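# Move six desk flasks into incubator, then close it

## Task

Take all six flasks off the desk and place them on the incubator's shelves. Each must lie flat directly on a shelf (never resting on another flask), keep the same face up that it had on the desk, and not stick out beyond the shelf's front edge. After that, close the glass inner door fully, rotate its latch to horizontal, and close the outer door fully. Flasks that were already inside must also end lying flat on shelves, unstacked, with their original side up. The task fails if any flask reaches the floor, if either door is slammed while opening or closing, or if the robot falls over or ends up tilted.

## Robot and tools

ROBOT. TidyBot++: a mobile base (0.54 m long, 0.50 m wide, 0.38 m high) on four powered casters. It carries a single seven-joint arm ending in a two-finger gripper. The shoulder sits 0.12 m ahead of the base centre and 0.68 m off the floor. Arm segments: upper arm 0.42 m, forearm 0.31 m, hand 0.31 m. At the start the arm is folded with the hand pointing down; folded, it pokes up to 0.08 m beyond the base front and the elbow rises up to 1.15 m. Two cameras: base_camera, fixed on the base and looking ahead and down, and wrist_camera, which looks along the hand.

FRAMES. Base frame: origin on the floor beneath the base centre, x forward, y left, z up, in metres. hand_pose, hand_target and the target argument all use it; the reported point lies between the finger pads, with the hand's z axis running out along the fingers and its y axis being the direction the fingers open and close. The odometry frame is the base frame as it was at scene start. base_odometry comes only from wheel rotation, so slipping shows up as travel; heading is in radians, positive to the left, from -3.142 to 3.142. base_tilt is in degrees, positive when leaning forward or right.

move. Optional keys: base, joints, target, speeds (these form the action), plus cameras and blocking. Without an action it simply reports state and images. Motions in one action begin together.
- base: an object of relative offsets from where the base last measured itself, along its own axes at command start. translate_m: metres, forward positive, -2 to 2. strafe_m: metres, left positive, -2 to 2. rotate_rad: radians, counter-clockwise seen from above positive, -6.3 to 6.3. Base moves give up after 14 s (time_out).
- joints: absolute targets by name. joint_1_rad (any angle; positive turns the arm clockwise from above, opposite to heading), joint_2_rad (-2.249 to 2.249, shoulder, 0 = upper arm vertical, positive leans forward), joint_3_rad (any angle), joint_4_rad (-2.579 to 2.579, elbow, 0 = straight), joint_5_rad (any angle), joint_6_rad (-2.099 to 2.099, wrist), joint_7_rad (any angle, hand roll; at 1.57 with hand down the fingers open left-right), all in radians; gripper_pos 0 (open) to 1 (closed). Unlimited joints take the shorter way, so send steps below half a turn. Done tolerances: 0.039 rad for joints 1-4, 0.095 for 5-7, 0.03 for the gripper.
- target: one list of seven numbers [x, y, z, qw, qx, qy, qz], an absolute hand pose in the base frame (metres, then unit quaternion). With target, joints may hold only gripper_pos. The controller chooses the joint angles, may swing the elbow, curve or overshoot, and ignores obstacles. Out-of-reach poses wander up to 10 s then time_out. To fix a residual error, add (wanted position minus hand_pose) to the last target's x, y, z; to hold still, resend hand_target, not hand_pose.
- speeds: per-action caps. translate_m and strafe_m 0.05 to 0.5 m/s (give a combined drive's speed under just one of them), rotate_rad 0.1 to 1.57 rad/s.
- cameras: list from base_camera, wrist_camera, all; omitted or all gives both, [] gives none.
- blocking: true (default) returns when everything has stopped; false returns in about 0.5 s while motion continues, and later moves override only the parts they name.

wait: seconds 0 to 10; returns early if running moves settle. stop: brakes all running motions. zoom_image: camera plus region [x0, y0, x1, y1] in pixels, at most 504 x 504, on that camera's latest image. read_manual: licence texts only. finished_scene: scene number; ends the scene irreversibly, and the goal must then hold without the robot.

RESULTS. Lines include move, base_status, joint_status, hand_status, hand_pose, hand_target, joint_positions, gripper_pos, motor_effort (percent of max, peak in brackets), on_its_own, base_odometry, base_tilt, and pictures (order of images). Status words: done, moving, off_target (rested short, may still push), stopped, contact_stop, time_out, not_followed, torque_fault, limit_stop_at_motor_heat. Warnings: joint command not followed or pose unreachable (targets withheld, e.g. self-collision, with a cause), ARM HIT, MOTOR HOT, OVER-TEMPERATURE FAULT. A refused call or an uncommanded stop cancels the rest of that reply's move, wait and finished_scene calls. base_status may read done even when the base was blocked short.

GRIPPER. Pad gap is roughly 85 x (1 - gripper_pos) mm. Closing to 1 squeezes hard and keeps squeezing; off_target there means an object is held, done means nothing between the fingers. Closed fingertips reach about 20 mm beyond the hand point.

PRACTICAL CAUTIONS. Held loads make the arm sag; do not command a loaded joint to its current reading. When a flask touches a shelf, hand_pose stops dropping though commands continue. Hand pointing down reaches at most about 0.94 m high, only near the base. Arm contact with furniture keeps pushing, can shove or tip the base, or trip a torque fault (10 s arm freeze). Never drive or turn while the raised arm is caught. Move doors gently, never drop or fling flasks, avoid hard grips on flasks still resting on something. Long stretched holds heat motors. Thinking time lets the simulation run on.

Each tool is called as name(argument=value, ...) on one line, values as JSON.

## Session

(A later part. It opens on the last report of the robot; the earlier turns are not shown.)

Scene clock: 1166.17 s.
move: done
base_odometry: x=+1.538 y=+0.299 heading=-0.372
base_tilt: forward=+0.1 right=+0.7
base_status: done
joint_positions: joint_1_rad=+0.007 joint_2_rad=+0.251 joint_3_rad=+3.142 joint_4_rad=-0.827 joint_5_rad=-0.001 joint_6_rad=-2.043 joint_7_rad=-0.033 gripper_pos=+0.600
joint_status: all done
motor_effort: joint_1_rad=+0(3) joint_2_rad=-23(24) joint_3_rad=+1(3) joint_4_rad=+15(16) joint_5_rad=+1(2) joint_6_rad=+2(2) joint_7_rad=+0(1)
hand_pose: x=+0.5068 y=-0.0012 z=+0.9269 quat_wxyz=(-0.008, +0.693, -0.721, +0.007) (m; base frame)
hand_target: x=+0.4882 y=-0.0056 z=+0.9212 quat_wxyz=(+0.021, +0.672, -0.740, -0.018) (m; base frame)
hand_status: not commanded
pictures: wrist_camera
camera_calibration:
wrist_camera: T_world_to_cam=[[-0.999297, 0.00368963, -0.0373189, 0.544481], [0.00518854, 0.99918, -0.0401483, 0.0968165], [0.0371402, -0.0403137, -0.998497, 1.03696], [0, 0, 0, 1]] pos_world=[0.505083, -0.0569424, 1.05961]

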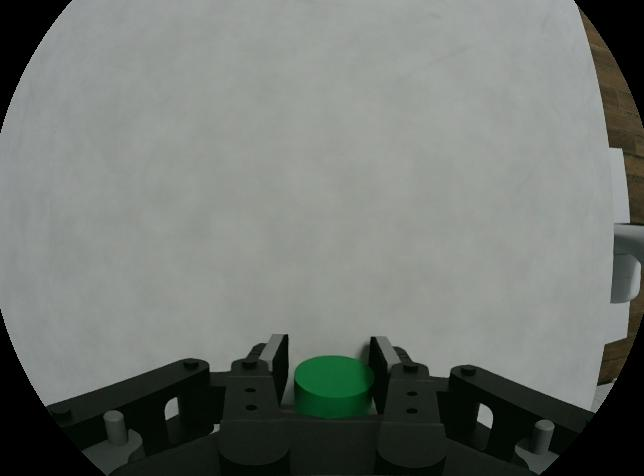

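move(joints={"gripper_pos": 0.78}, cameras=[])

move(joints={"joint_4_rad": -0.772}, cameras=[])

move(joints={"joint_7_rad": -1.628}, cameras=["wrist_camera"])

Scene clock: 1168.30 s.
move: off_target
base_odometry: x=+1.538 y=+0.299 heading=-0.372
base_tilt: forward=+0.1 right=+0.6
base_status: not commanded
joint_positions: joint_1_rad=+0.007 joint_2_rad=+0.250 joint_3_rad=+3.142 joint_4_rad=-0.827 joint_5_rad=-0.001 joint_6_rad=-2.043 joint_7_rad=-0.033 gripper_pos=+0.686
joint_status: gripper_pos off_target (ended at +0.686, target +0.780)
motor_effort: joint_1_rad=-1(1) joint_2_rad=-21(23) joint_3_rad=+1(1) joint_4_rad=+13(15) joint_5_rad=+1(2) joint_6_rad=+1(2) joint_7_rad=+1(1)
hand_pose: x=+0.5066 y=-0.0012 z=+0.9272 quat_wxyz=(-0.008, +0.693, -0.721, +0.007) (m; base frame)
hand_target: x=+0.4882 y=-0.0056 z=+0.9212 quat_wxyz=(+0.021, +0.672, -0.740, -0.018) (m; base frame)
hand_status: not commanded
pictures: none
No camera images: "cameras" was empty.

Scene clock: 1169.10 s.
move: done
base_odometry: x=+1.538 y=+0.299 heading=-0.372
base_tilt: forward=+0.1 right=+0.7
base_status: not commanded
joint_positions: joint_1_rad=+0.007 joint_2_rad=+0.258 joint_3_rad=+3.142 joint_4_rad=-0.781 joint_5_rad=-0.001 joint_6_rad=-2.046 joint_7_rad=-0.033 gripper_pos=+0.686
joint_status: all done
motor_effort: joint_1_rad=+0(1) joint_2_rad=-23(24) joint_3_rad=+1(1) joint_4_rad=+15(16) joint_5_rad=+1(2) joint_6_rad=+2(2) joint_7_rad=+0(1)
hand_pose: x=+0.5149 y=-0.0012 z=+0.9373 quat_wxyz=(-0.021, +0.693, -0.721, +0.019) (m; base frame)
hand_target: x=+0.4993 y=-0.0058 z=+0.9399 quat_wxyz=(-0.005, +0.673, -0.740, +0.006) (m; base frame)
hand_status: not commanded
pictures: none
No camera images: "cameras" was empty.

Scene clock: 1171.20 s.
move: done
base_odometry: x=+1.538 y=+0.299 heading=-0.372
base_tilt: forward=+0.1 right=+0.7
base_status: not commanded
joint_positions: joint_1_rad=+0.007 joint_2_rad=+0.258 joint_3_rad=+3.142 joint_4_rad=-0.781 joint_5_rad=-0.001 joint_6_rad=-2.046 joint_7_rad=-1.574 gripper_pos=+0.686
joint_status: all done
motor_effort: joint_1_rad=-1(1) joint_2_rad=-23(24) joint_3_rad=+0(1) joint_4_rad=+15(16) joint_5_rad=+1(1) joint_6_rad=+2(2) joint_7_rad=+0(2)
hand_pose: x=+0.5149 y=-0.0012 z=+0.9373 quat_wxyz=(-0.029, -0.005, -1.000, -0.001) (m; base frame)
hand_target: x=+0.4993 y=-0.0058 z=+0.9399 quat_wxyz=(-0.007, -0.039, -0.999, +0.001) (m; base frame)
hand_status: not commanded
pictures: wrist_camera
camera_calibration:
wrist_camera: T_world_to_cam=[[-0.0248688, 0.99954, -0.017384, 0.033786], [0.999559, 0.025144, 0.015792, -0.468333], [0.0162219, -0.0169836, -0.999724, 1.05905], [0, 0, 0, 1]] pos_world=[0.451787, -0.00400817, 1.06674]

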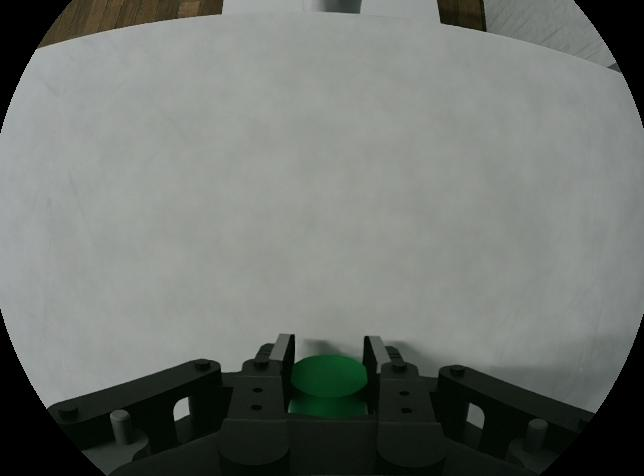

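move(joints={"joint_4_rad": -0.82}, cameras=[])

move(joints={"joint_4_rad": -0.843}, cameras=["wrist_camera"])

Scene clock: 1172.63 s.
move: done
base_odometry: x=+1.538 y=+0.299 heading=-0.372
base_tilt: forward=+0.1 right=+0.7
base_status: not commanded
joint_positions: joint_1_rad=+0.007 joint_2_rad=+0.259 joint_3_rad=+3.142 joint_4_rad=-0.814 joint_5_rad=-0.001 joint_6_rad=-2.046 joint_7_rad=-1.574 gripper_pos=+0.686
joint_status: all done
motor_effort: joint_1_rad=+0(1) joint_2_rad=-23(25) joint_3_rad=+0(1) joint_4_rad=+15(16) joint_5_rad=+1(1) joint_6_rad=+2(2) joint_7_rad=+1(1)
hand_pose: x=+0.5102 y=-0.0012 z=+0.9273 quat_wxyz=(-0.011, -0.005, -1.000, -0.001) (m; base frame)
hand_target: x=+0.4919 y=-0.0056 z=+0.9270 quat_wxyz=(+0.017, -0.039, -0.999, +0.001) (m; base frame)
hand_status: not commanded
pictures: none
No camera images: "cameras" was empty.

Scene clock: 1173.37 s.
move: done
base_odometry: x=+1.538 y=+0.299 heading=-0.372
base_tilt: forward=+0.1 right=+0.7
base_status: not commanded
joint_positions: joint_1_rad=+0.007 joint_2_rad=+0.256 joint_3_rad=+3.142 joint_4_rad=-0.821 joint_5_rad=-0.001 joint_6_rad=-2.046 joint_7_rad=-1.574 gripper_pos=+0.686
joint_status: all done
motor_effort: joint_1_rad=+0(1) joint_2_rad=-21(23) joint_3_rad=+1(1) joint_4_rad=+13(15) joint_5_rad=+0(1) joint_6_rad=+1(2) joint_7_rad=+1(1)
hand_pose: x=+0.5081 y=-0.0012 z=+0.9267 quat_wxyz=(-0.009, -0.005, -1.000, -0.001) (m; base frame)
hand_target: x=+0.4881 y=-0.0056 z=+0.9209 quat_wxyz=(+0.028, -0.039, -0.999, +0.002) (m; base frame)
hand_status: not commanded
pictures: wrist_camera
camera_calibration:
wrist_camera: T_world_to_cam=[[-0.0253076, 0.99955, -0.0161224, 0.032458], [0.999436, 0.024942, -0.0224894, -0.425837], [-0.0220772, -0.0166825, -0.999617, 1.06783], [0, 0, 0, 1]] pos_world=[0.449993, -0.00400807, 1.05837]

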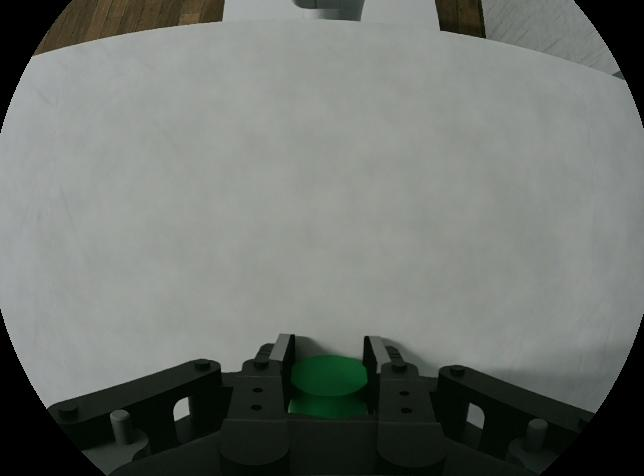

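Resting on the desk. Releasing, retreating and moving to the pick-up pose.

move(joints={"gripper_pos": 0.4}, cameras=[])

move(joints={"joint_2_rad": 0.16, "joint_4_rad": -0.78, "joint_6_rad": -2.06}, cameras=["wrist_camera"])

move(joints={"joint_2_rad": -0.1, "joint_4_rad": -1.0, "joint_6_rad": -1.8, "gripper_pos": 0.25}, cameras=[])

move(base={"translate_m": -0.224}, joints={"joint_7_rad": 0.0}, cameras=[])

move(joints={"joint_1_rad": 0.0, "joint_2_rad": -0.12, "joint_4_rad": -1.32, "joint_6_rad": -0.88, "joint_7_rad": 1.64, "gripper_pos": 0.2}, cameras=["wrist_camera"])

Scene clock: 1176.57 s.
move: done
base_odometry: x=+1.538 y=+0.299 heading=-0.372
base_tilt: forward=+0.1 right=+0.7
base_status: not commanded
joint_positions: joint_1_rad=+0.007 joint_2_rad=+0.257 joint_3_rad=+3.142 joint_4_rad=-0.830 joint_5_rad=-0.001 joint_6_rad=-2.047 joint_7_rad=-1.574 gripper_pos=+0.400
joint_status: all done
motor_effort: joint_1_rad=+0(1) joint_2_rad=-23(24) joint_3_rad=+1(1) joint_4_rad=+15(15) joint_5_rad=+1(1) joint_6_rad=+1(2) joint_7_rad=+2(2)
hand_pose: x=+0.5066 y=-0.0012 z=+0.9236 quat_wxyz=(-0.004, -0.005, -1.000, -0.001) (m; base frame)
hand_target: x=+0.4881 y=-0.0056 z=+0.9209 quat_wxyz=(+0.028, -0.039, -0.999, +0.002) (m; base frame)
hand_status: not commanded
pictures: none
No camera images: "cameras" was empty.

Scene clock: 1177.60 s.
move: done
base_odometry: x=+1.538 y=+0.299 heading=-0.372
base_tilt: forward=+0.1 right=+0.7
base_status: not commanded
joint_positions: joint_1_rad=+0.007 joint_2_rad=+0.166 joint_3_rad=+3.142 joint_4_rad=-0.785 joint_5_rad=-0.001 joint_6_rad=-2.047 joint_7_rad=-1.574 gripper_pos=+0.400
joint_status: all done
motor_effort: joint_1_rad=+0(1) joint_2_rad=-20(26) joint_3_rad=+0(1) joint_4_rad=+14(16) joint_5_rad=+1(1) joint_6_rad=+3(3) joint_7_rad=+0(1)
hand_pose: x=+0.4889 y=-0.0010 z=+0.9715 quat_wxyz=(-0.072, -0.005, -0.997, +0.000) (m; base frame)
hand_target: x=+0.4839 y=-0.0057 z=+0.9744 quat_wxyz=(-0.071, -0.039, -0.997, -0.001) (m; base frame)
hand_status: not commanded
pictures: wrist_camera
camera_calibration:
wrist_camera: T_world_to_cam=[[-0.0229866, 0.999533, -0.020158, 0.035311], [0.994392, 0.024941, 0.10277, -0.524879], [0.103224, -0.0176826, -0.994501, 1.04598], [0, 0, 0, 1]] pos_world=[0.414777, -0.00370792, 1.09488]

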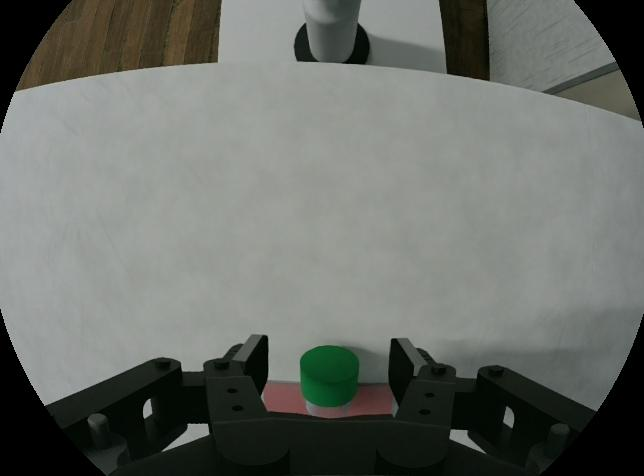

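Scene clock: 1179.23 s.
move: done
base_odometry: x=+1.538 y=+0.299 heading=-0.372
base_tilt: forward=+0.1 right=+0.7
base_status: not commanded
joint_positions: joint_1_rad=+0.007 joint_2_rad=-0.097 joint_3_rad=+3.142 joint_4_rad=-0.983 joint_5_rad=-0.001 joint_6_rad=-1.857 joint_7_rad=-1.574 gripper_pos=+0.250
joint_status: all done
motor_effort: joint_1_rad=-1(1) joint_2_rad=-11(22) joint_3_rad=+1(1) joint_4_rad=+15(16) joint_5_rad=+1(1) joint_6_rad=+5(5) joint_7_rad=+1(1)
hand_pose: x=+0.4425 y=-0.0007 z=+1.0123 quat_wxyz=(-0.198, -0.005, -0.980, +0.000) (m; base frame)
hand_target: x=+0.4563 y=-0.0058 z=+1.0145 quat_wxyz=(-0.219, -0.038, -0.975, -0.004) (m; base frame)
hand_status: not commanded
pictures: none
No camera images: "cameras" was empty.

Scene clock: 1181.40 s.
move: done
base_odometry: x=+1.329 y=+0.380 heading=-0.372
base_tilt: forward=+0.0 right=+0.7
base_status: done
joint_positions: joint_1_rad=+0.008 joint_2_rad=-0.104 joint_3_rad=+3.142 joint_4_rad=-0.987 joint_5_rad=-0.001 joint_6_rad=-1.851 joint_7_rad=-0.054 gripper_pos=+0.250
joint_status: all done
motor_effort: joint_1_rad=+0(1) joint_2_rad=-10(15) joint_3_rad=+1(1) joint_4_rad=+16(16) joint_5_rad=+1(1) joint_6_rad=+5(6) joint_7_rad=+1(2)
hand_pose: x=+0.4416 y=-0.0009 z=+1.0142 quat_wxyz=(-0.147, +0.671, -0.713, +0.139) (m; base frame)
hand_target: x=+0.4563 y=-0.0058 z=+1.0145 quat_wxyz=(-0.154, +0.683, -0.697, +0.156) (m; base frame)
hand_status: not commanded
pictures: none
No camera images: "cameras" was empty.

Scene clock: 1183.67 s.
move: done
base_odometry: x=+1.329 y=+0.380 heading=-0.372
base_tilt: forward=+0.1 right=+0.7
base_status: not commanded
joint_positions: joint_1_rad=+0.008 joint_2_rad=-0.105 joint_3_rad=+3.142 joint_4_rad=-1.305 joint_5_rad=-0.001 joint_6_rad=-0.934 joint_7_rad=+1.582 gripper_pos=+0.200
joint_status: all done
motor_effort: joint_1_rad=+0(2) joint_2_rad=-15(17) joint_3_rad=+1(1) joint_4_rad=+21(21) joint_5_rad=+1(1) joint_6_rad=+9(9) joint_7_rad=+1(2)
hand_pose: x=+0.6313 y=-0.0026 z=+1.0477 quat_wxyz=(+0.004, +0.876, +0.001, +0.483) (m; base frame)
hand_target: x=+0.6335 y=-0.0033 z=+1.0617 quat_wxyz=(+0.019, +0.862, +0.026, +0.506) (m; base frame)
hand_status: not commanded
pictures: wrist_camera
camera_calibration:
wrist_camera: T_world_to_cam=[[0.0316176, -0.999061, 0.0296132, -0.0501468], [-0.498695, -0.0414452, -0.865786, 1.28285], [0.866201, 0.0126061, -0.499537, 0.106924], [0, 0, 0, 1]] pos_world=[0.548718, 0.00172024, 1.16557]

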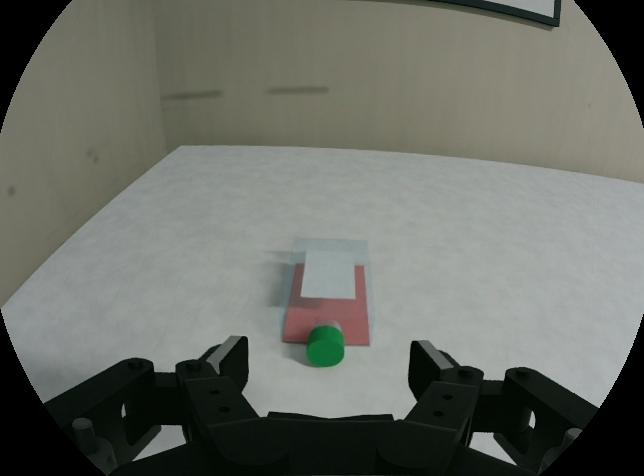

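move(base={"translate_m": 0.014}, joints={"joint_2_rad": 0.0, "joint_4_rad": -1.56, "joint_6_rad": -0.46}, cameras=[])

move(joints={"joint_2_rad": 0.046, "joint_4_rad": -1.59, "joint_6_rad": -0.40}, cameras=["wrist_camera"])

zoom_image(camera="wrist_camera", region=[180, 230, 480, 476])

Scene clock: 1186.67 s.
move: done
base_odometry: x=+1.342 y=+0.375 heading=-0.372
base_tilt: forward=+0.1 right=+0.7
base_status: done
joint_positions: joint_1_rad=+0.008 joint_2_rad=+0.007 joint_3_rad=+3.142 joint_4_rad=-1.550 joint_5_rad=-0.001 joint_6_rad=-0.514 joint_7_rad=+1.585 gripper_pos=+0.200
joint_status: all done
motor_effort: joint_1_rad=+0(1) joint_2_rad=-20(23) joint_3_rad=+1(1) joint_4_rad=+22(23) joint_5_rad=+1(1) joint_6_rad=+9(10) joint_7_rad=+0(1)
hand_pose: x=+0.7096 y=-0.0034 z=+0.9574 quat_wxyz=(+0.005, +0.860, +0.002, +0.510) (m; base frame)
hand_target: x=+0.7138 y=-0.0037 z=+0.9708 quat_wxyz=(+0.021, +0.846, +0.026, +0.531) (m; base frame)
hand_status: not commanded
pictures: none
No camera images: "cameras" was empty.

Scene clock: 1187.53 s.
move: done
base_odometry: x=+1.342 y=+0.375 heading=-0.372
base_tilt: forward=+0.1 right=+0.7
base_status: not commanded
joint_positions: joint_1_rad=+0.008 joint_2_rad=+0.047 joint_3_rad=+3.142 joint_4_rad=-1.576 joint_5_rad=-0.001 joint_6_rad=-0.447 joint_7_rad=+1.585 gripper_pos=+0.200
joint_status: all done
motor_effort: joint_1_rad=+0(1) joint_2_rad=-22(24) joint_3_rad=+1(1) joint_4_rad=+22(23) joint_5_rad=+1(1) joint_6_rad=+9(10) joint_7_rad=+1(1)
hand_pose: x=+0.7259 y=-0.0035 z=+0.9367 quat_wxyz=(+0.005, +0.860, +0.002, +0.510) (m; base frame)
hand_target: x=+0.7303 y=-0.0037 z=+0.9420 quat_wxyz=(+0.021, +0.851, +0.026, +0.525) (m; base frame)
hand_status: not commanded
pictures: wrist_camera
camera_calibration:
wrist_camera: T_world_to_cam=[[0.0301771, -0.998959, 0.0342228, -0.0540732], [-0.442017, -0.0440457, -0.895925, 1.22105], [0.896499, 0.0119093, -0.442886, -0.10554], [0, 0, 0, 1]] pos_world=[0.635974, 0.00102213, 1.04908]

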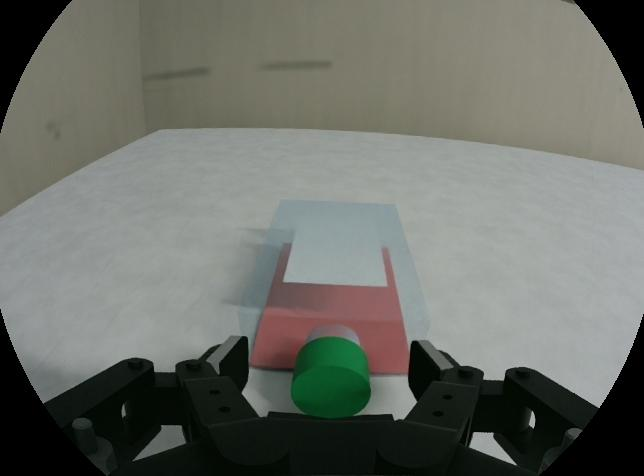

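Scaled by 1.680.

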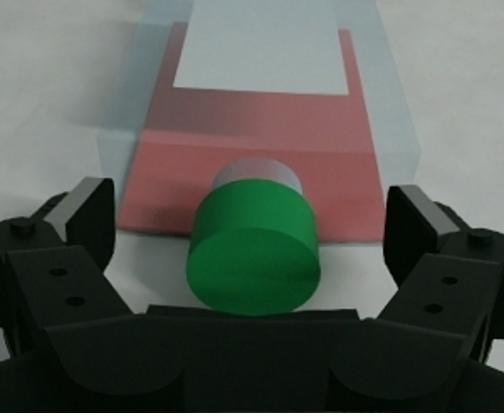

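Nearly identical to the previous pick. Proceeding with the same grip.

move(base={"translate_m": 0.003}, joints={"joint_2_rad": 0.056, "gripper_pos": 0.55}, cameras=["wrist_camera"])

move(joints={"gripper_pos": 0.65}, cameras=[])

move(joints={"gripper_pos": 0.88}, cameras=[])

move(joints={"joint_2_rad": 0.02, "joint_4_rad": -1.373, "joint_6_rad": -0.70}, cameras=["wrist_camera"])

Scene clock: 1189.70 s.
move: done
base_odometry: x=+1.345 y=+0.374 heading=-0.372
base_tilt: forward=+0.1 right=+0.7
base_status: done
joint_positions: joint_1_rad=+0.008 joint_2_rad=+0.055 joint_3_rad=+3.142 joint_4_rad=-1.577 joint_5_rad=-0.001 joint_6_rad=-0.447 joint_7_rad=+1.585 gripper_pos=+0.550
joint_status: all done
motor_effort: joint_1_rad=+0(1) joint_2_rad=-22(24) joint_3_rad=+0(1) joint_4_rad=+22(22) joint_5_rad=+1(1) joint_6_rad=+9(9) joint_7_rad=+0(1)
hand_pose: x=+0.7279 y=-0.0035 z=+0.9315 quat_wxyz=(+0.005, +0.862, +0.002, +0.507) (m; base frame)
hand_target: x=+0.7329 y=-0.0037 z=+0.9359 quat_wxyz=(+0.020, +0.853, +0.026, +0.520) (m; base frame)
hand_status: not commanded
pictures: wrist_camera
camera_calibration:
wrist_camera: T_world_to_cam=[[0.030506, -0.998954, 0.034057, -0.0540438], [-0.449491, -0.0441438, -0.892193, 1.21918], [0.892764, 0.0119089, -0.450368, -0.0999362], [0, 0, 0, 1]] pos_world=[0.638879, 0.0010222, 1.04458]

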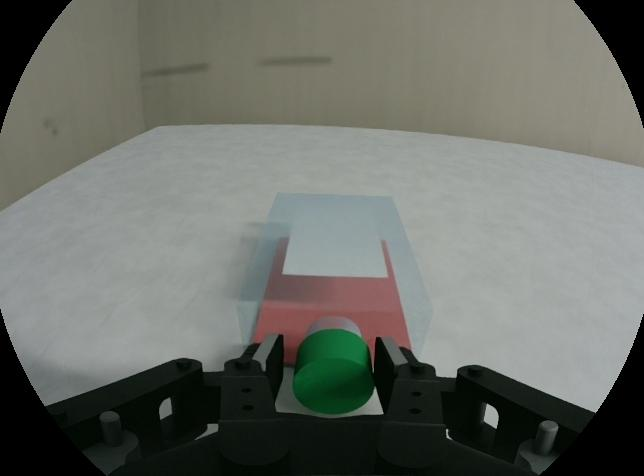

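Scene clock: 1190.23 s.
move: done
base_odometry: x=+1.345 y=+0.374 heading=-0.372
base_tilt: forward=+0.1 right=+0.6
base_status: not commanded
joint_positions: joint_1_rad=+0.008 joint_2_rad=+0.055 joint_3_rad=+3.142 joint_4_rad=-1.577 joint_5_rad=-0.001 joint_6_rad=-0.447 joint_7_rad=+1.585 gripper_pos=+0.650
joint_status: all done
motor_effort: joint_1_rad=+0(1) joint_2_rad=-22(23) joint_3_rad=+1(1) joint_4_rad=+21(22) joint_5_rad=+0(1) joint_6_rad=+9(9) joint_7_rad=+0(2)
hand_pose: x=+0.7279 y=-0.0035 z=+0.9316 quat_wxyz=(+0.005, +0.862, +0.002, +0.507) (m; base frame)
hand_target: x=+0.7329 y=-0.0037 z=+0.9359 quat_wxyz=(+0.020, +0.853, +0.026, +0.520) (m; base frame)
hand_status: not commanded
pictures: none
No camera images: "cameras" was empty.

Scene clock: 1190.87 s.
move: off_target
base_odometry: x=+1.345 y=+0.374 heading=-0.372
base_tilt: forward=+0.1 right=+0.7
base_status: not commanded
joint_positions: joint_1_rad=+0.008 joint_2_rad=+0.055 joint_3_rad=+3.142 joint_4_rad=-1.577 joint_5_rad=-0.001 joint_6_rad=-0.446 joint_7_rad=+1.585 gripper_pos=+0.682
joint_status: gripper_pos off_target (ended at +0.682, target +0.880)
motor_effort: joint_1_rad=+1(1) joint_2_rad=-22(23) joint_3_rad=+1(1) joint_4_rad=+21(22) joint_5_rad=+0(1) joint_6_rad=+9(9) joint_7_rad=+1(1)
hand_pose: x=+0.7281 y=-0.0035 z=+0.9317 quat_wxyz=(+0.005, +0.862, +0.002, +0.507) (m; base frame)
hand_target: x=+0.7329 y=-0.0037 z=+0.9359 quat_wxyz=(+0.020, +0.853, +0.026, +0.520) (m; base frame)
hand_status: not commanded
pictures: none
No camera images: "cameras" was empty.

Scene clock: 1192.37 s.
move: done
base_odometry: x=+1.345 y=+0.374 heading=-0.372
base_tilt: forward=+0.1 right=+0.7
base_status: not commanded
joint_positions: joint_1_rad=+0.008 joint_2_rad=+0.039 joint_3_rad=+3.142 joint_4_rad=-1.382 joint_5_rad=-0.001 joint_6_rad=-0.638 joint_7_rad=+1.585 gripper_pos=+0.682
joint_status: all done
motor_effort: joint_1_rad=-1(1) joint_2_rad=-22(26) joint_3_rad=+0(1) joint_4_rad=+23(24) joint_5_rad=+1(1) joint_6_rad=+10(11) joint_7_rad=+1(1)
hand_pose: x=+0.7212 y=-0.0034 z=+1.0033 quat_wxyz=(+0.005, +0.857, +0.002, +0.515) (m; base frame)
hand_target: x=+0.7067 y=-0.0035 z=+1.0028 quat_wxyz=(+0.020, +0.865, +0.026, +0.500) (m; base frame)
hand_status: not commanded
pictures: wrist_camera
camera_calibration:
wrist_camera: T_world_to_cam=[[0.0301745, -0.998934, 0.0349327, -0.0567231], [-0.431587, -0.0445438, -0.900971, 1.27614], [0.901567, 0.0121098, -0.432471, -0.0859469], [0, 0, 0, 1]] pos_world=[0.629965, 0.00122244, 1.11458]

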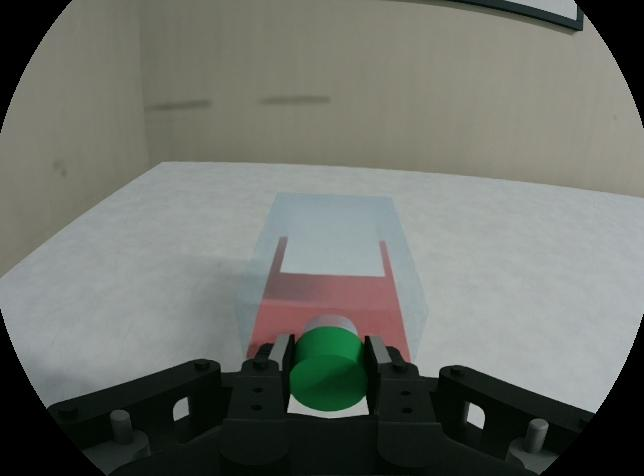

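move(base={"translate_m": -1.22, "strafe_m": -0.54}, speeds={"translate_m": 0.4}, cameras=[])

move(base={"rotate_rad": -1.605}, speeds={"rotate_rad": 0.7}, joints={"joint_2_rad": 0.15, "joint_4_rad": -1.65, "joint_6_rad": -0.3}, cameras=["wrist_camera"])

Scene clock: 1198.97 s.
move: done
base_odometry: x=+0.012 y=+0.314 heading=-0.372
base_tilt: forward=+0.1 right=+0.7
base_status: done
joint_positions: joint_1_rad=+0.007 joint_2_rad=+0.034 joint_3_rad=+3.143 joint_4_rad=-1.382 joint_5_rad=-0.001 joint_6_rad=-0.642 joint_7_rad=+1.585 gripper_pos=+0.682
joint_status: not commanded
motor_effort: joint_1_rad=+0(1) joint_2_rad=-22(27) joint_3_rad=+0(2) joint_4_rad=+22(23) joint_5_rad=+1(1) joint_6_rad=+10(10) joint_7_rad=+0(2)
hand_pose: x=+0.7190 y=-0.0032 z=+1.0055 quat_wxyz=(+0.005, +0.857, +0.002, +0.516) (m; base frame)
hand_target: x=+0.7067 y=-0.0035 z=+1.0028 quat_wxyz=(+0.020, +0.865, +0.026, +0.500) (m; base frame)
hand_status: not commanded
pictures: none
No camera images: "cameras" was empty.

Scene clock: 1202.20 s.
move: done
base_odometry: x=+0.012 y=+0.314 heading=-1.976
base_tilt: forward=+0.1 right=+0.7
base_status: done
joint_positions: joint_1_rad=+0.003 joint_2_rad=+0.169 joint_3_rad=+3.152 joint_4_rad=-1.645 joint_5_rad=-0.001 joint_6_rad=-0.355 joint_7_rad=+1.585 gripper_pos=+0.682
joint_status: all done
motor_effort: joint_1_rad=+0(4) joint_2_rad=-26(31) joint_3_rad=+1(3) joint_4_rad=+22(24) joint_5_rad=+1(2) joint_6_rad=+9(10) joint_7_rad=+1(1)
hand_pose: x=+0.7522 y=-0.0071 z=+0.8452 quat_wxyz=(+0.007, +0.884, +0.000, +0.467) (m; base frame)
hand_target: x=+0.7568 y=-0.0037 z=+0.8693 quat_wxyz=(+0.020, +0.867, +0.027, +0.497) (m; base frame)
hand_status: not commanded
pictures: wrist_camera
camera_calibration:
wrist_camera: T_world_to_cam=[[0.0277568, -0.999091, 0.0323664, -0.0518446], [-0.528949, -0.0421542, -0.847606, 1.17507], [0.8482, 0.00640661, -0.529638, -0.060076], [0, 0, 0, 1]] pos_world=[0.673948, -0.0018784, 0.965857]

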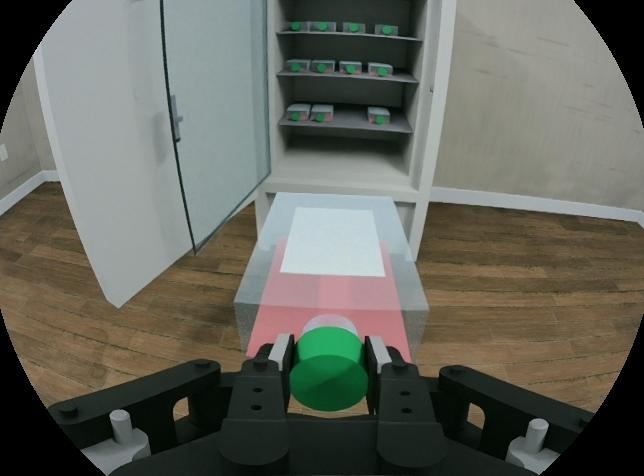

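move(base={"translate_m": 1.05, "strafe_m": -0.066}, speeds={"translate_m": 0.4}, joints={"joint_2_rad": 0.3, "joint_4_rad": -1.93, "joint_6_rad": 0.1}, cameras=[])

move(joints={"joint_2_rad": 0.425, "joint_4_rad": -2.205, "joint_6_rad": 0.63}, cameras=["wrist_camera"])

Scene clock: 1208.50 s.
move: done
base_odometry: x=-0.463 y=-0.625 heading=-1.977
base_tilt: forward=+0.1 right=+0.6
base_status: done
joint_positions: joint_1_rad=+0.003 joint_2_rad=+0.317 joint_3_rad=+3.152 joint_4_rad=-1.924 joint_5_rad=-0.001 joint_6_rad=+0.048 joint_7_rad=+1.585 gripper_pos=+0.682
joint_status: all done
motor_effort: joint_1_rad=+0(2) joint_2_rad=-28(32) joint_3_rad=+1(2) joint_4_rad=+18(23) joint_5_rad=+1(1) joint_6_rad=+9(11) joint_7_rad=+1(1)
hand_pose: x=+0.7495 y=-0.0071 z=+0.7051 quat_wxyz=(+0.008, +0.890, +0.000, +0.457) (m; base frame)
hand_target: x=+0.7558 y=-0.0037 z=+0.7261 quat_wxyz=(+0.020, +0.874, +0.027, +0.484) (m; base frame)
hand_status: not commanded
pictures: none
No camera images: "cameras" was empty.

Scene clock: 1210.23 s.
move: done
base_odometry: x=-0.463 y=-0.625 heading=-1.977
base_tilt: forward=+0.1 right=+0.7
base_status: not commanded
joint_positions: joint_1_rad=+0.003 joint_2_rad=+0.432 joint_3_rad=+3.152 joint_4_rad=-2.196 joint_5_rad=-0.001 joint_6_rad=+0.572 joint_7_rad=+1.585 gripper_pos=+0.682
joint_status: all done
motor_effort: joint_1_rad=-1(1) joint_2_rad=-28(30) joint_3_rad=+1(1) joint_4_rad=+14(19) joint_5_rad=+1(1) joint_6_rad=+10(11) joint_7_rad=+1(2)
hand_pose: x=+0.7250 y=-0.0070 z=+0.6452 quat_wxyz=(+0.009, +0.856, +0.001, +0.517) (m; base frame)
hand_target: x=+0.7295 y=-0.0034 z=+0.6615 quat_wxyz=(+0.022, +0.841, +0.027, +0.540) (m; base frame)
hand_status: not commanded
pictures: wrist_camera
camera_calibration:
wrist_camera: T_world_to_cam=[[0.0238432, -0.998902, 0.0403225, -0.0468684], [-0.428954, -0.0466546, -0.902121, 0.953831], [0.903012, 0.00421291, -0.429596, -0.247178], [0, 0, 0, 1]] pos_world=[0.633471, -0.00127501, 0.756174]

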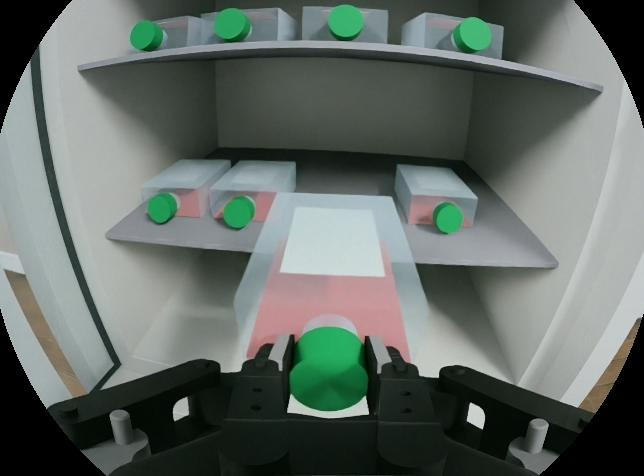

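move(base={"translate_m": 0.13, "strafe_m": -0.018}, speeds={"translate_m": 0.15}, joints={"joint_6_rad": 0.625}, cameras=["wrist_camera"])

Scene clock: 1214.03 s.
move: done
base_odometry: x=-0.531 y=-0.737 heading=-1.976
base_tilt: forward=+0.1 right=+0.7
base_status: done
joint_positions: joint_1_rad=+0.003 joint_2_rad=+0.434 joint_3_rad=+3.152 joint_4_rad=-2.200 joint_5_rad=-0.001 joint_6_rad=+0.575 joint_7_rad=+1.585 gripper_pos=+0.682
joint_status: all done
motor_effort: joint_1_rad=+0(2) joint_2_rad=-28(29) joint_3_rad=+0(1) joint_4_rad=+14(15) joint_5_rad=+1(1) joint_6_rad=+10(10) joint_7_rad=+0(1)
hand_pose: x=+0.7236 y=-0.0070 z=+0.6428 quat_wxyz=(+0.009, +0.857, +0.001, +0.515) (m; base frame)
hand_target: x=+0.7289 y=-0.0034 z=+0.6601 quat_wxyz=(+0.022, +0.842, +0.027, +0.538) (m; base frame)
hand_status: not commanded
pictures: wrist_camera
camera_calibration:
wrist_camera: T_world_to_cam=[[0.0239863, -0.998902, 0.0402399, -0.0467882], [-0.432139, -0.0466567, -0.900599, 0.952375], [0.901488, 0.00421282, -0.432784, -0.243811], [0, 0, 0, 1]] pos_world=[0.632474, -0.00127501, 0.754073]

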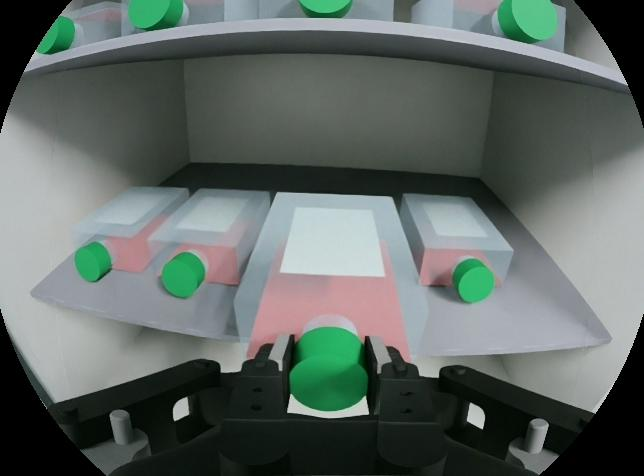

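move(base={"translate_m": 0.12, "strafe_m": -0.003}, speeds={"translate_m": 0.12}, cameras=["wrist_camera"])

Scene clock: 1217.80 s.
move: done
base_odometry: x=-0.581 y=-0.846 heading=-1.977
base_tilt: forward=+0.1 right=+0.7
base_status: done
joint_positions: joint_1_rad=+0.003 joint_2_rad=+0.435 joint_3_rad=+3.152 joint_4_rad=-2.202 joint_5_rad=-0.001 joint_6_rad=+0.576 joint_7_rad=+1.585 gripper_pos=+0.682
joint_status: not commanded
motor_effort: joint_1_rad=+0(2) joint_2_rad=-28(30) joint_3_rad=+1(1) joint_4_rad=+14(15) joint_5_rad=+1(1) joint_6_rad=+10(10) joint_7_rad=+0(1)
hand_pose: x=+0.7230 y=-0.0069 z=+0.6415 quat_wxyz=(+0.009, +0.858, +0.001, +0.514) (m; base frame)
hand_target: x=+0.7289 y=-0.0034 z=+0.6601 quat_wxyz=(+0.022, +0.842, +0.027, +0.538) (m; base frame)
hand_status: not commanded
pictures: wrist_camera
camera_calibration:
wrist_camera: T_world_to_cam=[[0.0241758, -0.998902, 0.0401383, -0.0466777], [-0.434349, -0.0466578, -0.899535, 0.951812], [0.90042, 0.00431292, -0.435, -0.241585], [0, 0, 0, 1]] pos_world=[0.632075, -0.00117502, 0.752973]

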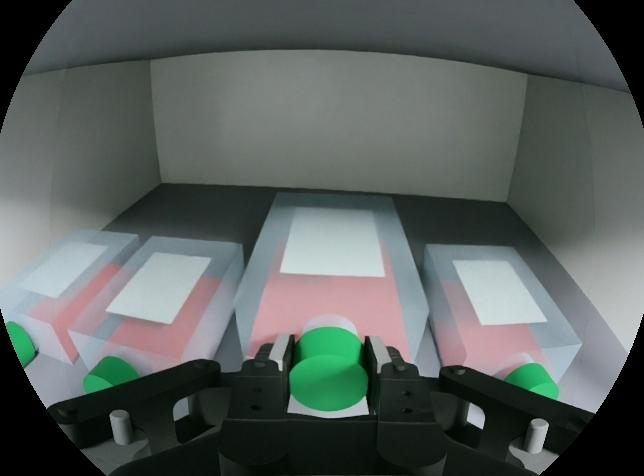

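move(joints={"joint_2_rad": 0.455, "joint_4_rad": -2.205, "joint_6_rad": 0.648}, cameras=[])

move(base={"translate_m": 0.018}, speeds={"translate_m": 0.1}, joints={"joint_2_rad": 0.48, "joint_6_rad": 0.668}, cameras=["wrist_camera"])

Scene clock: 1220.17 s.
move: done
base_odometry: x=-0.581 y=-0.846 heading=-1.977
base_tilt: forward=+0.1 right=+0.7
base_status: not commanded
joint_positions: joint_1_rad=+0.003 joint_2_rad=+0.459 joint_3_rad=+3.152 joint_4_rad=-2.202 joint_5_rad=-0.001 joint_6_rad=+0.597 joint_7_rad=+1.585 gripper_pos=+0.682
joint_status: all done
motor_effort: joint_1_rad=+0(1) joint_2_rad=-28(30) joint_3_rad=+0(1) joint_4_rad=+13(14) joint_5_rad=+1(1) joint_6_rad=+10(10) joint_7_rad=+1(1)
hand_pose: x=+0.7251 y=-0.0070 z=+0.6331 quat_wxyz=(+0.009, +0.858, +0.001, +0.513) (m; base frame)
hand_target: x=+0.7311 y=-0.0034 z=+0.6482 quat_wxyz=(+0.022, +0.844, +0.027, +0.535) (m; base frame)
hand_status: not commanded
pictures: none
No camera images: "cameras" was empty.

Scene clock: 1220.93 s.
move: done
base_odometry: x=-0.588 y=-0.863 heading=-1.977
base_tilt: forward=+0.1 right=+0.7
base_status: done
joint_positions: joint_1_rad=+0.003 joint_2_rad=+0.487 joint_3_rad=+3.152 joint_4_rad=-2.202 joint_5_rad=-0.001 joint_6_rad=+0.618 joint_7_rad=+1.585 gripper_pos=+0.682
joint_status: all done
motor_effort: joint_1_rad=+0(2) joint_2_rad=-28(31) joint_3_rad=+1(1) joint_4_rad=+13(15) joint_5_rad=+0(1) joint_6_rad=+10(10) joint_7_rad=+0(1)
hand_pose: x=+0.7265 y=-0.0070 z=+0.6215 quat_wxyz=(+0.009, +0.860, +0.001, +0.510) (m; base frame)
hand_target: x=+0.7328 y=-0.0034 z=+0.6385 quat_wxyz=(+0.022, +0.846, +0.027, +0.533) (m; base frame)
hand_status: not commanded
pictures: wrist_camera
camera_calibration:
wrist_camera: T_world_to_cam=[[0.0247922, -0.998878, 0.0403424, -0.0465667], [-0.443207, -0.0471546, -0.895178, 0.939116], [0.896076, 0.00431341, -0.443879, -0.24485], [0, 0, 0, 1]] pos_world=[0.636782, -0.00117468, 0.733871]

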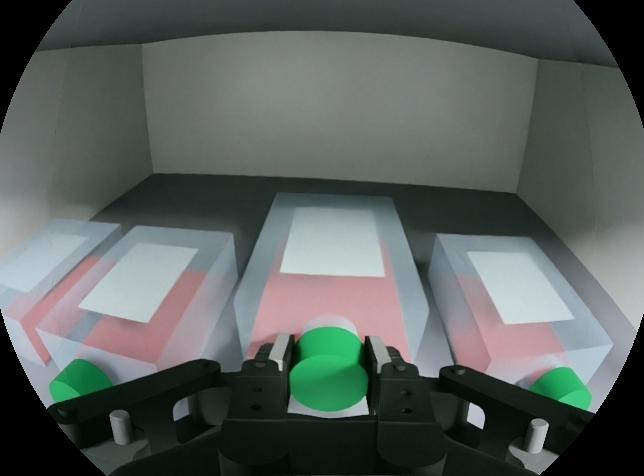

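move(joints={"joint_2_rad": 0.505, "joint_6_rad": 0.693}, cameras=[])

move(joints={"joint_2_rad": 0.525, "joint_6_rad": 0.71}, cameras=[])

move(joints={"joint_2_rad": 0.541, "joint_6_rad": 0.723}, cameras=[])

move(joints={"joint_2_rad": 0.551, "joint_6_rad": 0.73}, cameras=[])

move(joints={"joint_2_rad": 0.559, "joint_6_rad": 0.735}, cameras=["wrist_camera"])

Scene clock: 1223.57 s.
move: done
base_odometry: x=-0.588 y=-0.863 heading=-1.977
base_tilt: forward=+0.1 right=+0.7
base_status: not commanded
joint_positions: joint_1_rad=+0.003 joint_2_rad=+0.508 joint_3_rad=+3.152 joint_4_rad=-2.202 joint_5_rad=-0.001 joint_6_rad=+0.643 joint_7_rad=+1.585 gripper_pos=+0.682
joint_status: all done
motor_effort: joint_1_rad=+0(1) joint_2_rad=-29(31) joint_3_rad=+0(1) joint_4_rad=+13(13) joint_5_rad=+1(1) joint_6_rad=+10(10) joint_7_rad=+1(1)
hand_pose: x=+0.7289 y=-0.0070 z=+0.6155 quat_wxyz=(+0.009, +0.859, +0.001, +0.512) (m; base frame)
hand_target: x=+0.7350 y=-0.0034 z=+0.6302 quat_wxyz=(+0.022, +0.846, +0.027, +0.533) (m; base frame)
hand_status: not commanded
pictures: none
No camera images: "cameras" was empty.

Scene clock: 1224.23 s.
move: done
base_odometry: x=-0.588 y=-0.863 heading=-1.977
base_tilt: forward=+0.1 right=+0.7
base_status: not commanded
joint_positions: joint_1_rad=+0.003 joint_2_rad=+0.527 joint_3_rad=+3.152 joint_4_rad=-2.202 joint_5_rad=-0.001 joint_6_rad=+0.659 joint_7_rad=+1.585 gripper_pos=+0.682
joint_status: all done
motor_effort: joint_1_rad=+0(1) joint_2_rad=-30(31) joint_3_rad=+0(1) joint_4_rad=+12(13) joint_5_rad=+0(1) joint_6_rad=+10(10) joint_7_rad=+1(1)
hand_pose: x=+0.7299 y=-0.0070 z=+0.6082 quat_wxyz=(+0.009, +0.860, +0.001, +0.510) (m; base frame)
hand_target: x=+0.7362 y=-0.0034 z=+0.6226 quat_wxyz=(+0.022, +0.846, +0.027, +0.531) (m; base frame)
hand_status: not commanded
pictures: none
No camera images: "cameras" was empty.

Scene clock: 1224.87 s.
move: done
base_odometry: x=-0.588 y=-0.863 heading=-1.977
base_tilt: forward=+0.1 right=+0.7
base_status: not commanded
joint_positions: joint_1_rad=+0.003 joint_2_rad=+0.543 joint_3_rad=+3.152 joint_4_rad=-2.202 joint_5_rad=-0.001 joint_6_rad=+0.671 joint_7_rad=+1.585 gripper_pos=+0.682
joint_status: all done
motor_effort: joint_1_rad=+0(1) joint_2_rad=-30(31) joint_3_rad=+0(1) joint_4_rad=+12(12) joint_5_rad=+1(1) joint_6_rad=+10(10) joint_7_rad=+0(1)
hand_pose: x=+0.7306 y=-0.0070 z=+0.6022 quat_wxyz=(+0.009, +0.861, +0.002, +0.509) (m; base frame)
hand_target: x=+0.7369 y=-0.0034 z=+0.6163 quat_wxyz=(+0.022, +0.847, +0.027, +0.530) (m; base frame)
hand_status: not commanded
pictures: none
No camera images: "cameras" was empty.

Scene clock: 1225.43 s.
move: done
base_odometry: x=-0.588 y=-0.863 heading=-1.977
base_tilt: forward=+0.1 right=+0.7
base_status: not commanded
joint_positions: joint_1_rad=+0.003 joint_2_rad=+0.551 joint_3_rad=+3.152 joint_4_rad=-2.202 joint_5_rad=-0.001 joint_6_rad=+0.678 joint_7_rad=+1.585 gripper_pos=+0.682
joint_status: all done
motor_effort: joint_1_rad=+0(1) joint_2_rad=-29(32) joint_3_rad=+0(1) joint_4_rad=+11(12) joint_5_rad=+1(1) joint_6_rad=+10(10) joint_7_rad=+0(1)
hand_pose: x=+0.7309 y=-0.0070 z=+0.5987 quat_wxyz=(+0.009, +0.861, +0.002, +0.508) (m; base frame)
hand_target: x=+0.7372 y=-0.0034 z=+0.6121 quat_wxyz=(+0.022, +0.848, +0.027, +0.529) (m; base frame)
hand_status: not commanded
pictures: none
No camera images: "cameras" was empty.

Scene clock: 1225.93 s.
move: done
base_odometry: x=-0.588 y=-0.863 heading=-1.977
base_tilt: forward=+0.1 right=+0.7
base_status: not commanded
joint_positions: joint_1_rad=+0.003 joint_2_rad=+0.554 joint_3_rad=+3.152 joint_4_rad=-2.202 joint_5_rad=-0.001 joint_6_rad=+0.684 joint_7_rad=+1.585 gripper_pos=+0.682
joint_status: all done
motor_effort: joint_1_rad=+0(1) joint_2_rad=-29(30) joint_3_rad=+0(1) joint_4_rad=+11(12) joint_5_rad=+1(1) joint_6_rad=+9(10) joint_7_rad=+1(1)
hand_pose: x=+0.7316 y=-0.0070 z=+0.5986 quat_wxyz=(+0.009, +0.860, +0.002, +0.510) (m; base frame)
hand_target: x=+0.7373 y=-0.0034 z=+0.6086 quat_wxyz=(+0.022, +0.849, +0.028, +0.528) (m; base frame)
hand_status: not commanded
pictures: wrist_camera
camera_calibration:
wrist_camera: T_world_to_cam=[[0.025092, -0.998841, 0.0410832, -0.0464944], [-0.443913, -0.047955, -0.894786, 0.921183], [0.895719, 0.00421463, -0.444601, -0.258888], [0, 0, 0, 1]] pos_world=[0.641982, -0.00117412, 0.71107]

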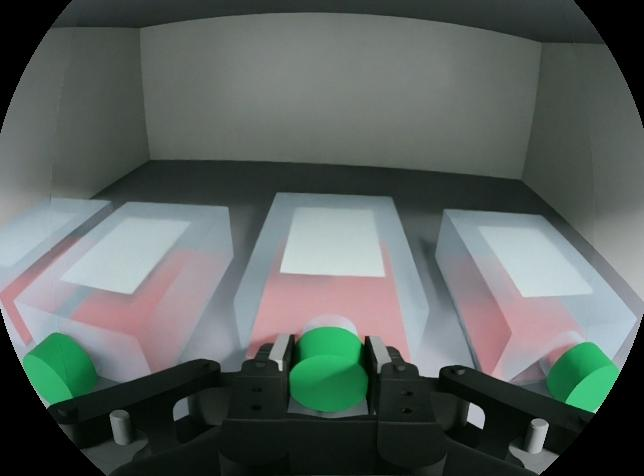

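move(joints={"joint_2_rad": 0.566, "joint_6_rad": 0.735}, cameras=[])

move(joints={"gripper_pos": 0.52}, cameras=["wrist_camera"])

move(base={"translate_m": -0.13}, speeds={"translate_m": 0.1}, cameras=["wrist_camera"])

Scene clock: 1227.83 s.
move: done
base_odometry: x=-0.588 y=-0.863 heading=-1.977
base_tilt: forward=+0.1 right=+0.7
base_status: not commanded
joint_positions: joint_1_rad=+0.003 joint_2_rad=+0.556 joint_3_rad=+3.152 joint_4_rad=-2.202 joint_5_rad=-0.001 joint_6_rad=+0.687 joint_7_rad=+1.585 gripper_pos=+0.682
joint_status: all done
motor_effort: joint_1_rad=-1(1) joint_2_rad=-28(30) joint_3_rad=+0(1) joint_4_rad=+11(11) joint_5_rad=+1(1) joint_6_rad=+9(9) joint_7_rad=+1(1)
hand_pose: x=+0.7319 y=-0.0070 z=+0.5985 quat_wxyz=(+0.009, +0.860, +0.002, +0.510) (m; base frame)
hand_target: x=+0.7368 y=-0.0034 z=+0.6042 quat_wxyz=(+0.022, +0.851, +0.028, +0.525) (m; base frame)
hand_status: not commanded
pictures: none
No camera images: "cameras" was empty.

Scene clock: 1228.57 s.
move: done
base_odometry: x=-0.588 y=-0.863 heading=-1.977
base_tilt: forward=+0.1 right=+0.6
base_status: not commanded
joint_positions: joint_1_rad=+0.003 joint_2_rad=+0.561 joint_3_rad=+3.152 joint_4_rad=-2.202 joint_5_rad=-0.001 joint_6_rad=+0.687 joint_7_rad=+1.585 gripper_pos=+0.520
joint_status: all done
motor_effort: joint_1_rad=+0(1) joint_2_rad=-29(30) joint_3_rad=+0(1) joint_4_rad=+11(11) joint_5_rad=+1(1) joint_6_rad=+9(9) joint_7_rad=+1(1)
hand_pose: x=+0.7315 y=-0.0070 z=+0.5954 quat_wxyz=(+0.009, +0.861, +0.002, +0.508) (m; base frame)
hand_target: x=+0.7368 y=-0.0034 z=+0.6042 quat_wxyz=(+0.022, +0.851, +0.028, +0.525) (m; base frame)
hand_status: not commanded
pictures: wrist_camera
camera_calibration:
wrist_camera: T_world_to_cam=[[0.0252879, -0.998836, 0.0410816, -0.0465049], [-0.447189, -0.0480564, -0.893148, 0.91962], [0.894082, 0.00421463, -0.447883, -0.256984], [0, 0, 0, 1]] pos_world=[0.642184, -0.00117405, 0.708169]

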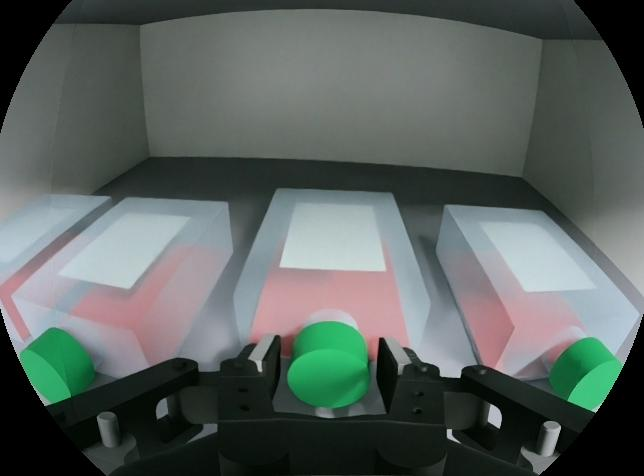

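Scene clock: 1230.40 s.
move: done
base_odometry: x=-0.537 y=-0.743 heading=-1.977
base_tilt: forward=+0.1 right=+0.7
base_status: done
joint_positions: joint_1_rad=+0.003 joint_2_rad=+0.566 joint_3_rad=+3.152 joint_4_rad=-2.202 joint_5_rad=-0.001 joint_6_rad=+0.688 joint_7_rad=+1.585 gripper_pos=+0.520
joint_status: not commanded
motor_effort: joint_1_rad=+0(2) joint_2_rad=-29(31) joint_3_rad=+0(1) joint_4_rad=+11(12) joint_5_rad=+1(1) joint_6_rad=+9(9) joint_7_rad=+1(1)
hand_pose: x=+0.7312 y=-0.0070 z=+0.5926 quat_wxyz=(+0.009, +0.862, +0.002, +0.506) (m; base frame)
hand_target: x=+0.7368 y=-0.0034 z=+0.6042 quat_wxyz=(+0.022, +0.851, +0.028, +0.525) (m; base frame)
hand_status: not commanded
pictures: wrist_camera
camera_calibration:
wrist_camera: T_world_to_cam=[[0.0255476, -0.998835, 0.0409306, -0.0464716], [-0.450895, -0.048056, -0.891282, 0.918631], [0.892211, 0.00431471, -0.451598, -0.254416], [0, 0, 0, 1]] pos_world=[0.642387, -0.00117407, 0.705768]

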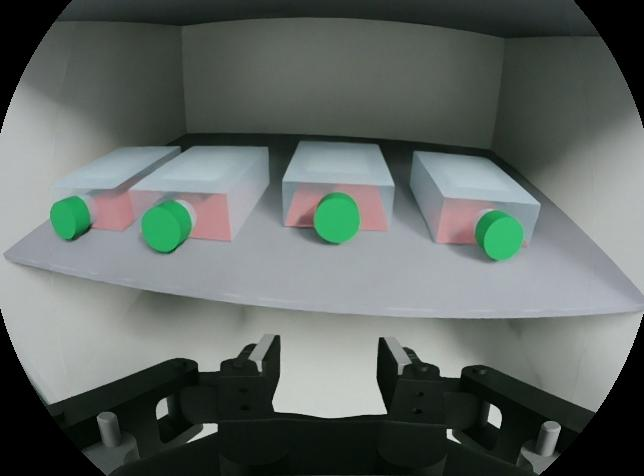

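move(base={"translate_m": -0.9}, joints={"gripper_pos": 0.9}, cameras=["wrist_camera", "base_camera"])

Scene clock: 1246.07 s.
move: done
base_odometry: x=-0.182 y=+0.084 heading=-1.977
base_tilt: forward=+0.1 right=+0.6
base_status: done
joint_positions: joint_1_rad=+0.003 joint_2_rad=+0.569 joint_3_rad=+3.152 joint_4_rad=-2.202 joint_5_rad=-0.001 joint_6_rad=+0.690 joint_7_rad=+1.585 gripper_pos=+0.900
joint_status: all done
motor_effort: joint_1_rad=+1(1) joint_2_rad=-30(31) joint_3_rad=+1(1) joint_4_rad=+11(12) joint_5_rad=+1(1) joint_6_rad=+9(10) joint_7_rad=+1(1)
hand_pose: x=+0.7312 y=-0.0070 z=+0.5913 quat_wxyz=(+0.009, +0.863, +0.002, +0.506) (m; base frame)
hand_target: x=+0.7368 y=-0.0034 z=+0.6042 quat_wxyz=(+0.022, +0.851, +0.028, +0.525) (m; base frame)
hand_status: not commanded
pictures: base_camera, wrist_camera
camera_calibration:
wrist_camera: T_world_to_cam=[[0.0255923, -0.998835, 0.0408999, -0.0464322], [-0.451892, -0.0480536, -0.890778, 0.917892], [0.891706, 0.00431468, -0.452595, -0.254021], [0, 0, 0, 1]] pos_world=[0.642488, -0.00117407, 0.704568]

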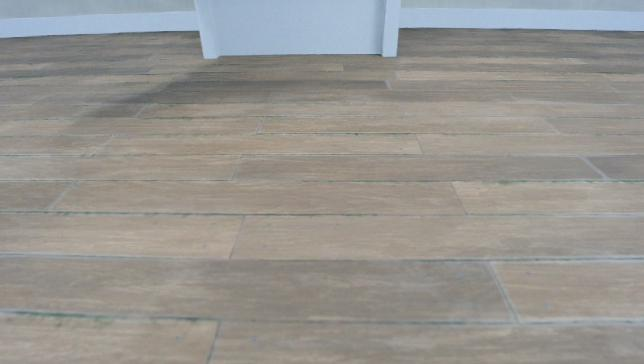

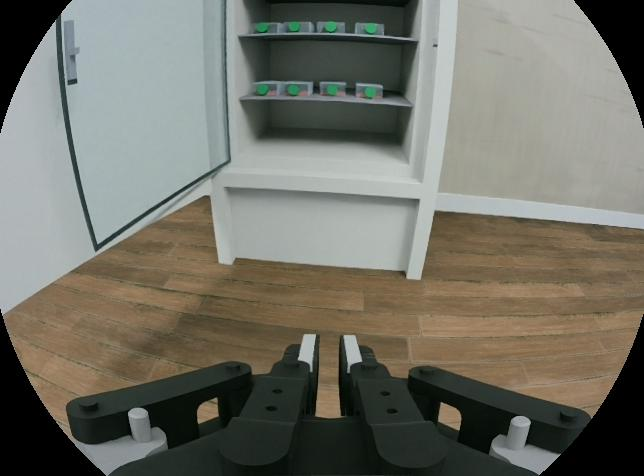

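move(base={"strafe_m": 0.54}, joints={"joint_7_rad": 3.18, "gripper_pos": 1.0}, cameras=["wrist_camera"])

move(base={"translate_m": 0.38}, speeds={"translate_m": 0.25}, cameras=["wrist_camera", "base_camera"])

Scene clock: 1260.50 s.
move: done
base_odometry: x=+0.315 y=-0.130 heading=-1.977
base_tilt: forward=+0.1 right=+0.7
base_status: done
joint_positions: joint_1_rad=-0.006 joint_2_rad=+0.569 joint_3_rad=+3.149 joint_4_rad=-2.202 joint_5_rad=-0.001 joint_6_rad=+0.690 joint_7_rad=+3.126 gripper_pos=+0.999
joint_status: all done
motor_effort: joint_1_rad=+0(3) joint_2_rad=-29(30) joint_3_rad=+0(2) joint_4_rad=+11(11) joint_5_rad=+1(2) joint_6_rad=+9(9) joint_7_rad=+0(2)
hand_pose: x=+0.7312 y=+0.0002 z=+0.5913 quat_wxyz=(+0.356, +0.615, +0.605, +0.359) (m; base frame)
hand_target: x=+0.7368 y=-0.0034 z=+0.6042 quat_wxyz=(+0.381, +0.591, +0.612, +0.361) (m; base frame)
hand_status: not commanded
pictures: wrist_camera
camera_calibration:
wrist_camera: T_world_to_cam=[[0.502805, 0.0219182, 0.864122, -0.875165], [0.0432471, -0.999064, 0.000176906, 0.02957], [0.863317, 0.0372818, -0.503282, -0.203457], [0, 0, 0, 1]] pos_world=[0.614407, 0.0563096, 0.653848]

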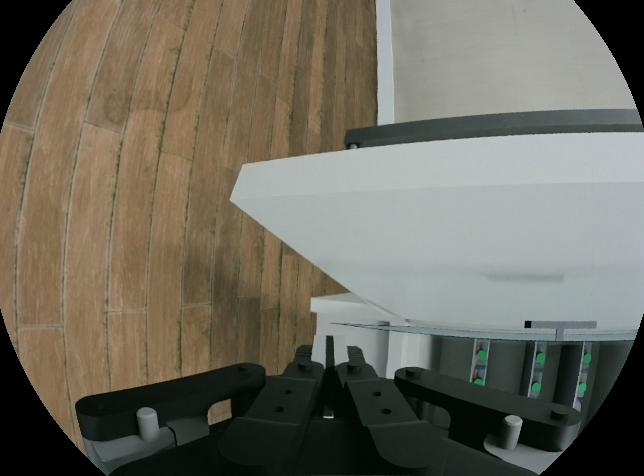

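Scene clock: 1262.83 s.
move: done
base_odometry: x=+0.165 y=-0.479 heading=-1.976
base_tilt: forward=+0.1 right=+0.7
base_status: done
joint_positions: joint_1_rad=-0.006 joint_2_rad=+0.570 joint_3_rad=+3.149 joint_4_rad=-2.202 joint_5_rad=-0.001 joint_6_rad=+0.691 joint_7_rad=+3.126 gripper_pos=+0.999
joint_status: not commanded
motor_effort: joint_1_rad=+0(2) joint_2_rad=-30(31) joint_3_rad=+0(1) joint_4_rad=+11(12) joint_5_rad=+1(1) joint_6_rad=+9(9) joint_7_rad=+0(1)
hand_pose: x=+0.7312 y=+0.0002 z=+0.5907 quat_wxyz=(+0.356, +0.615, +0.605, +0.359) (m; base frame)
hand_target: x=+0.7368 y=-0.0034 z=+0.6042 quat_wxyz=(+0.381, +0.591, +0.612, +0.361) (m; base frame)
hand_status: not commanded
pictures: base_camera, wrist_camera
camera_calibration:
wrist_camera: T_world_to_cam=[[0.503386, 0.0218559, 0.863785, -0.874865], [0.0432145, -0.999066, 0.0000947507, 0.0295441], [0.86298, 0.0372803, -0.503861, -0.203119], [0, 0, 0, 1]] pos_world=[0.614406, 0.0562097, 0.653349]

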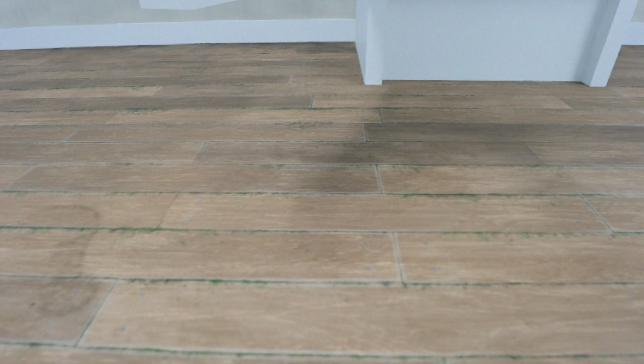

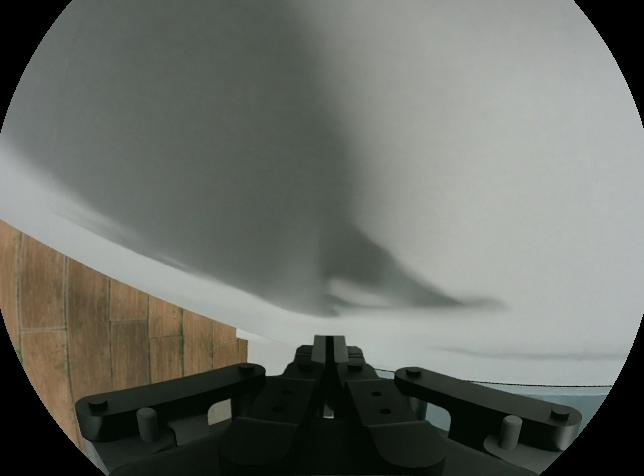

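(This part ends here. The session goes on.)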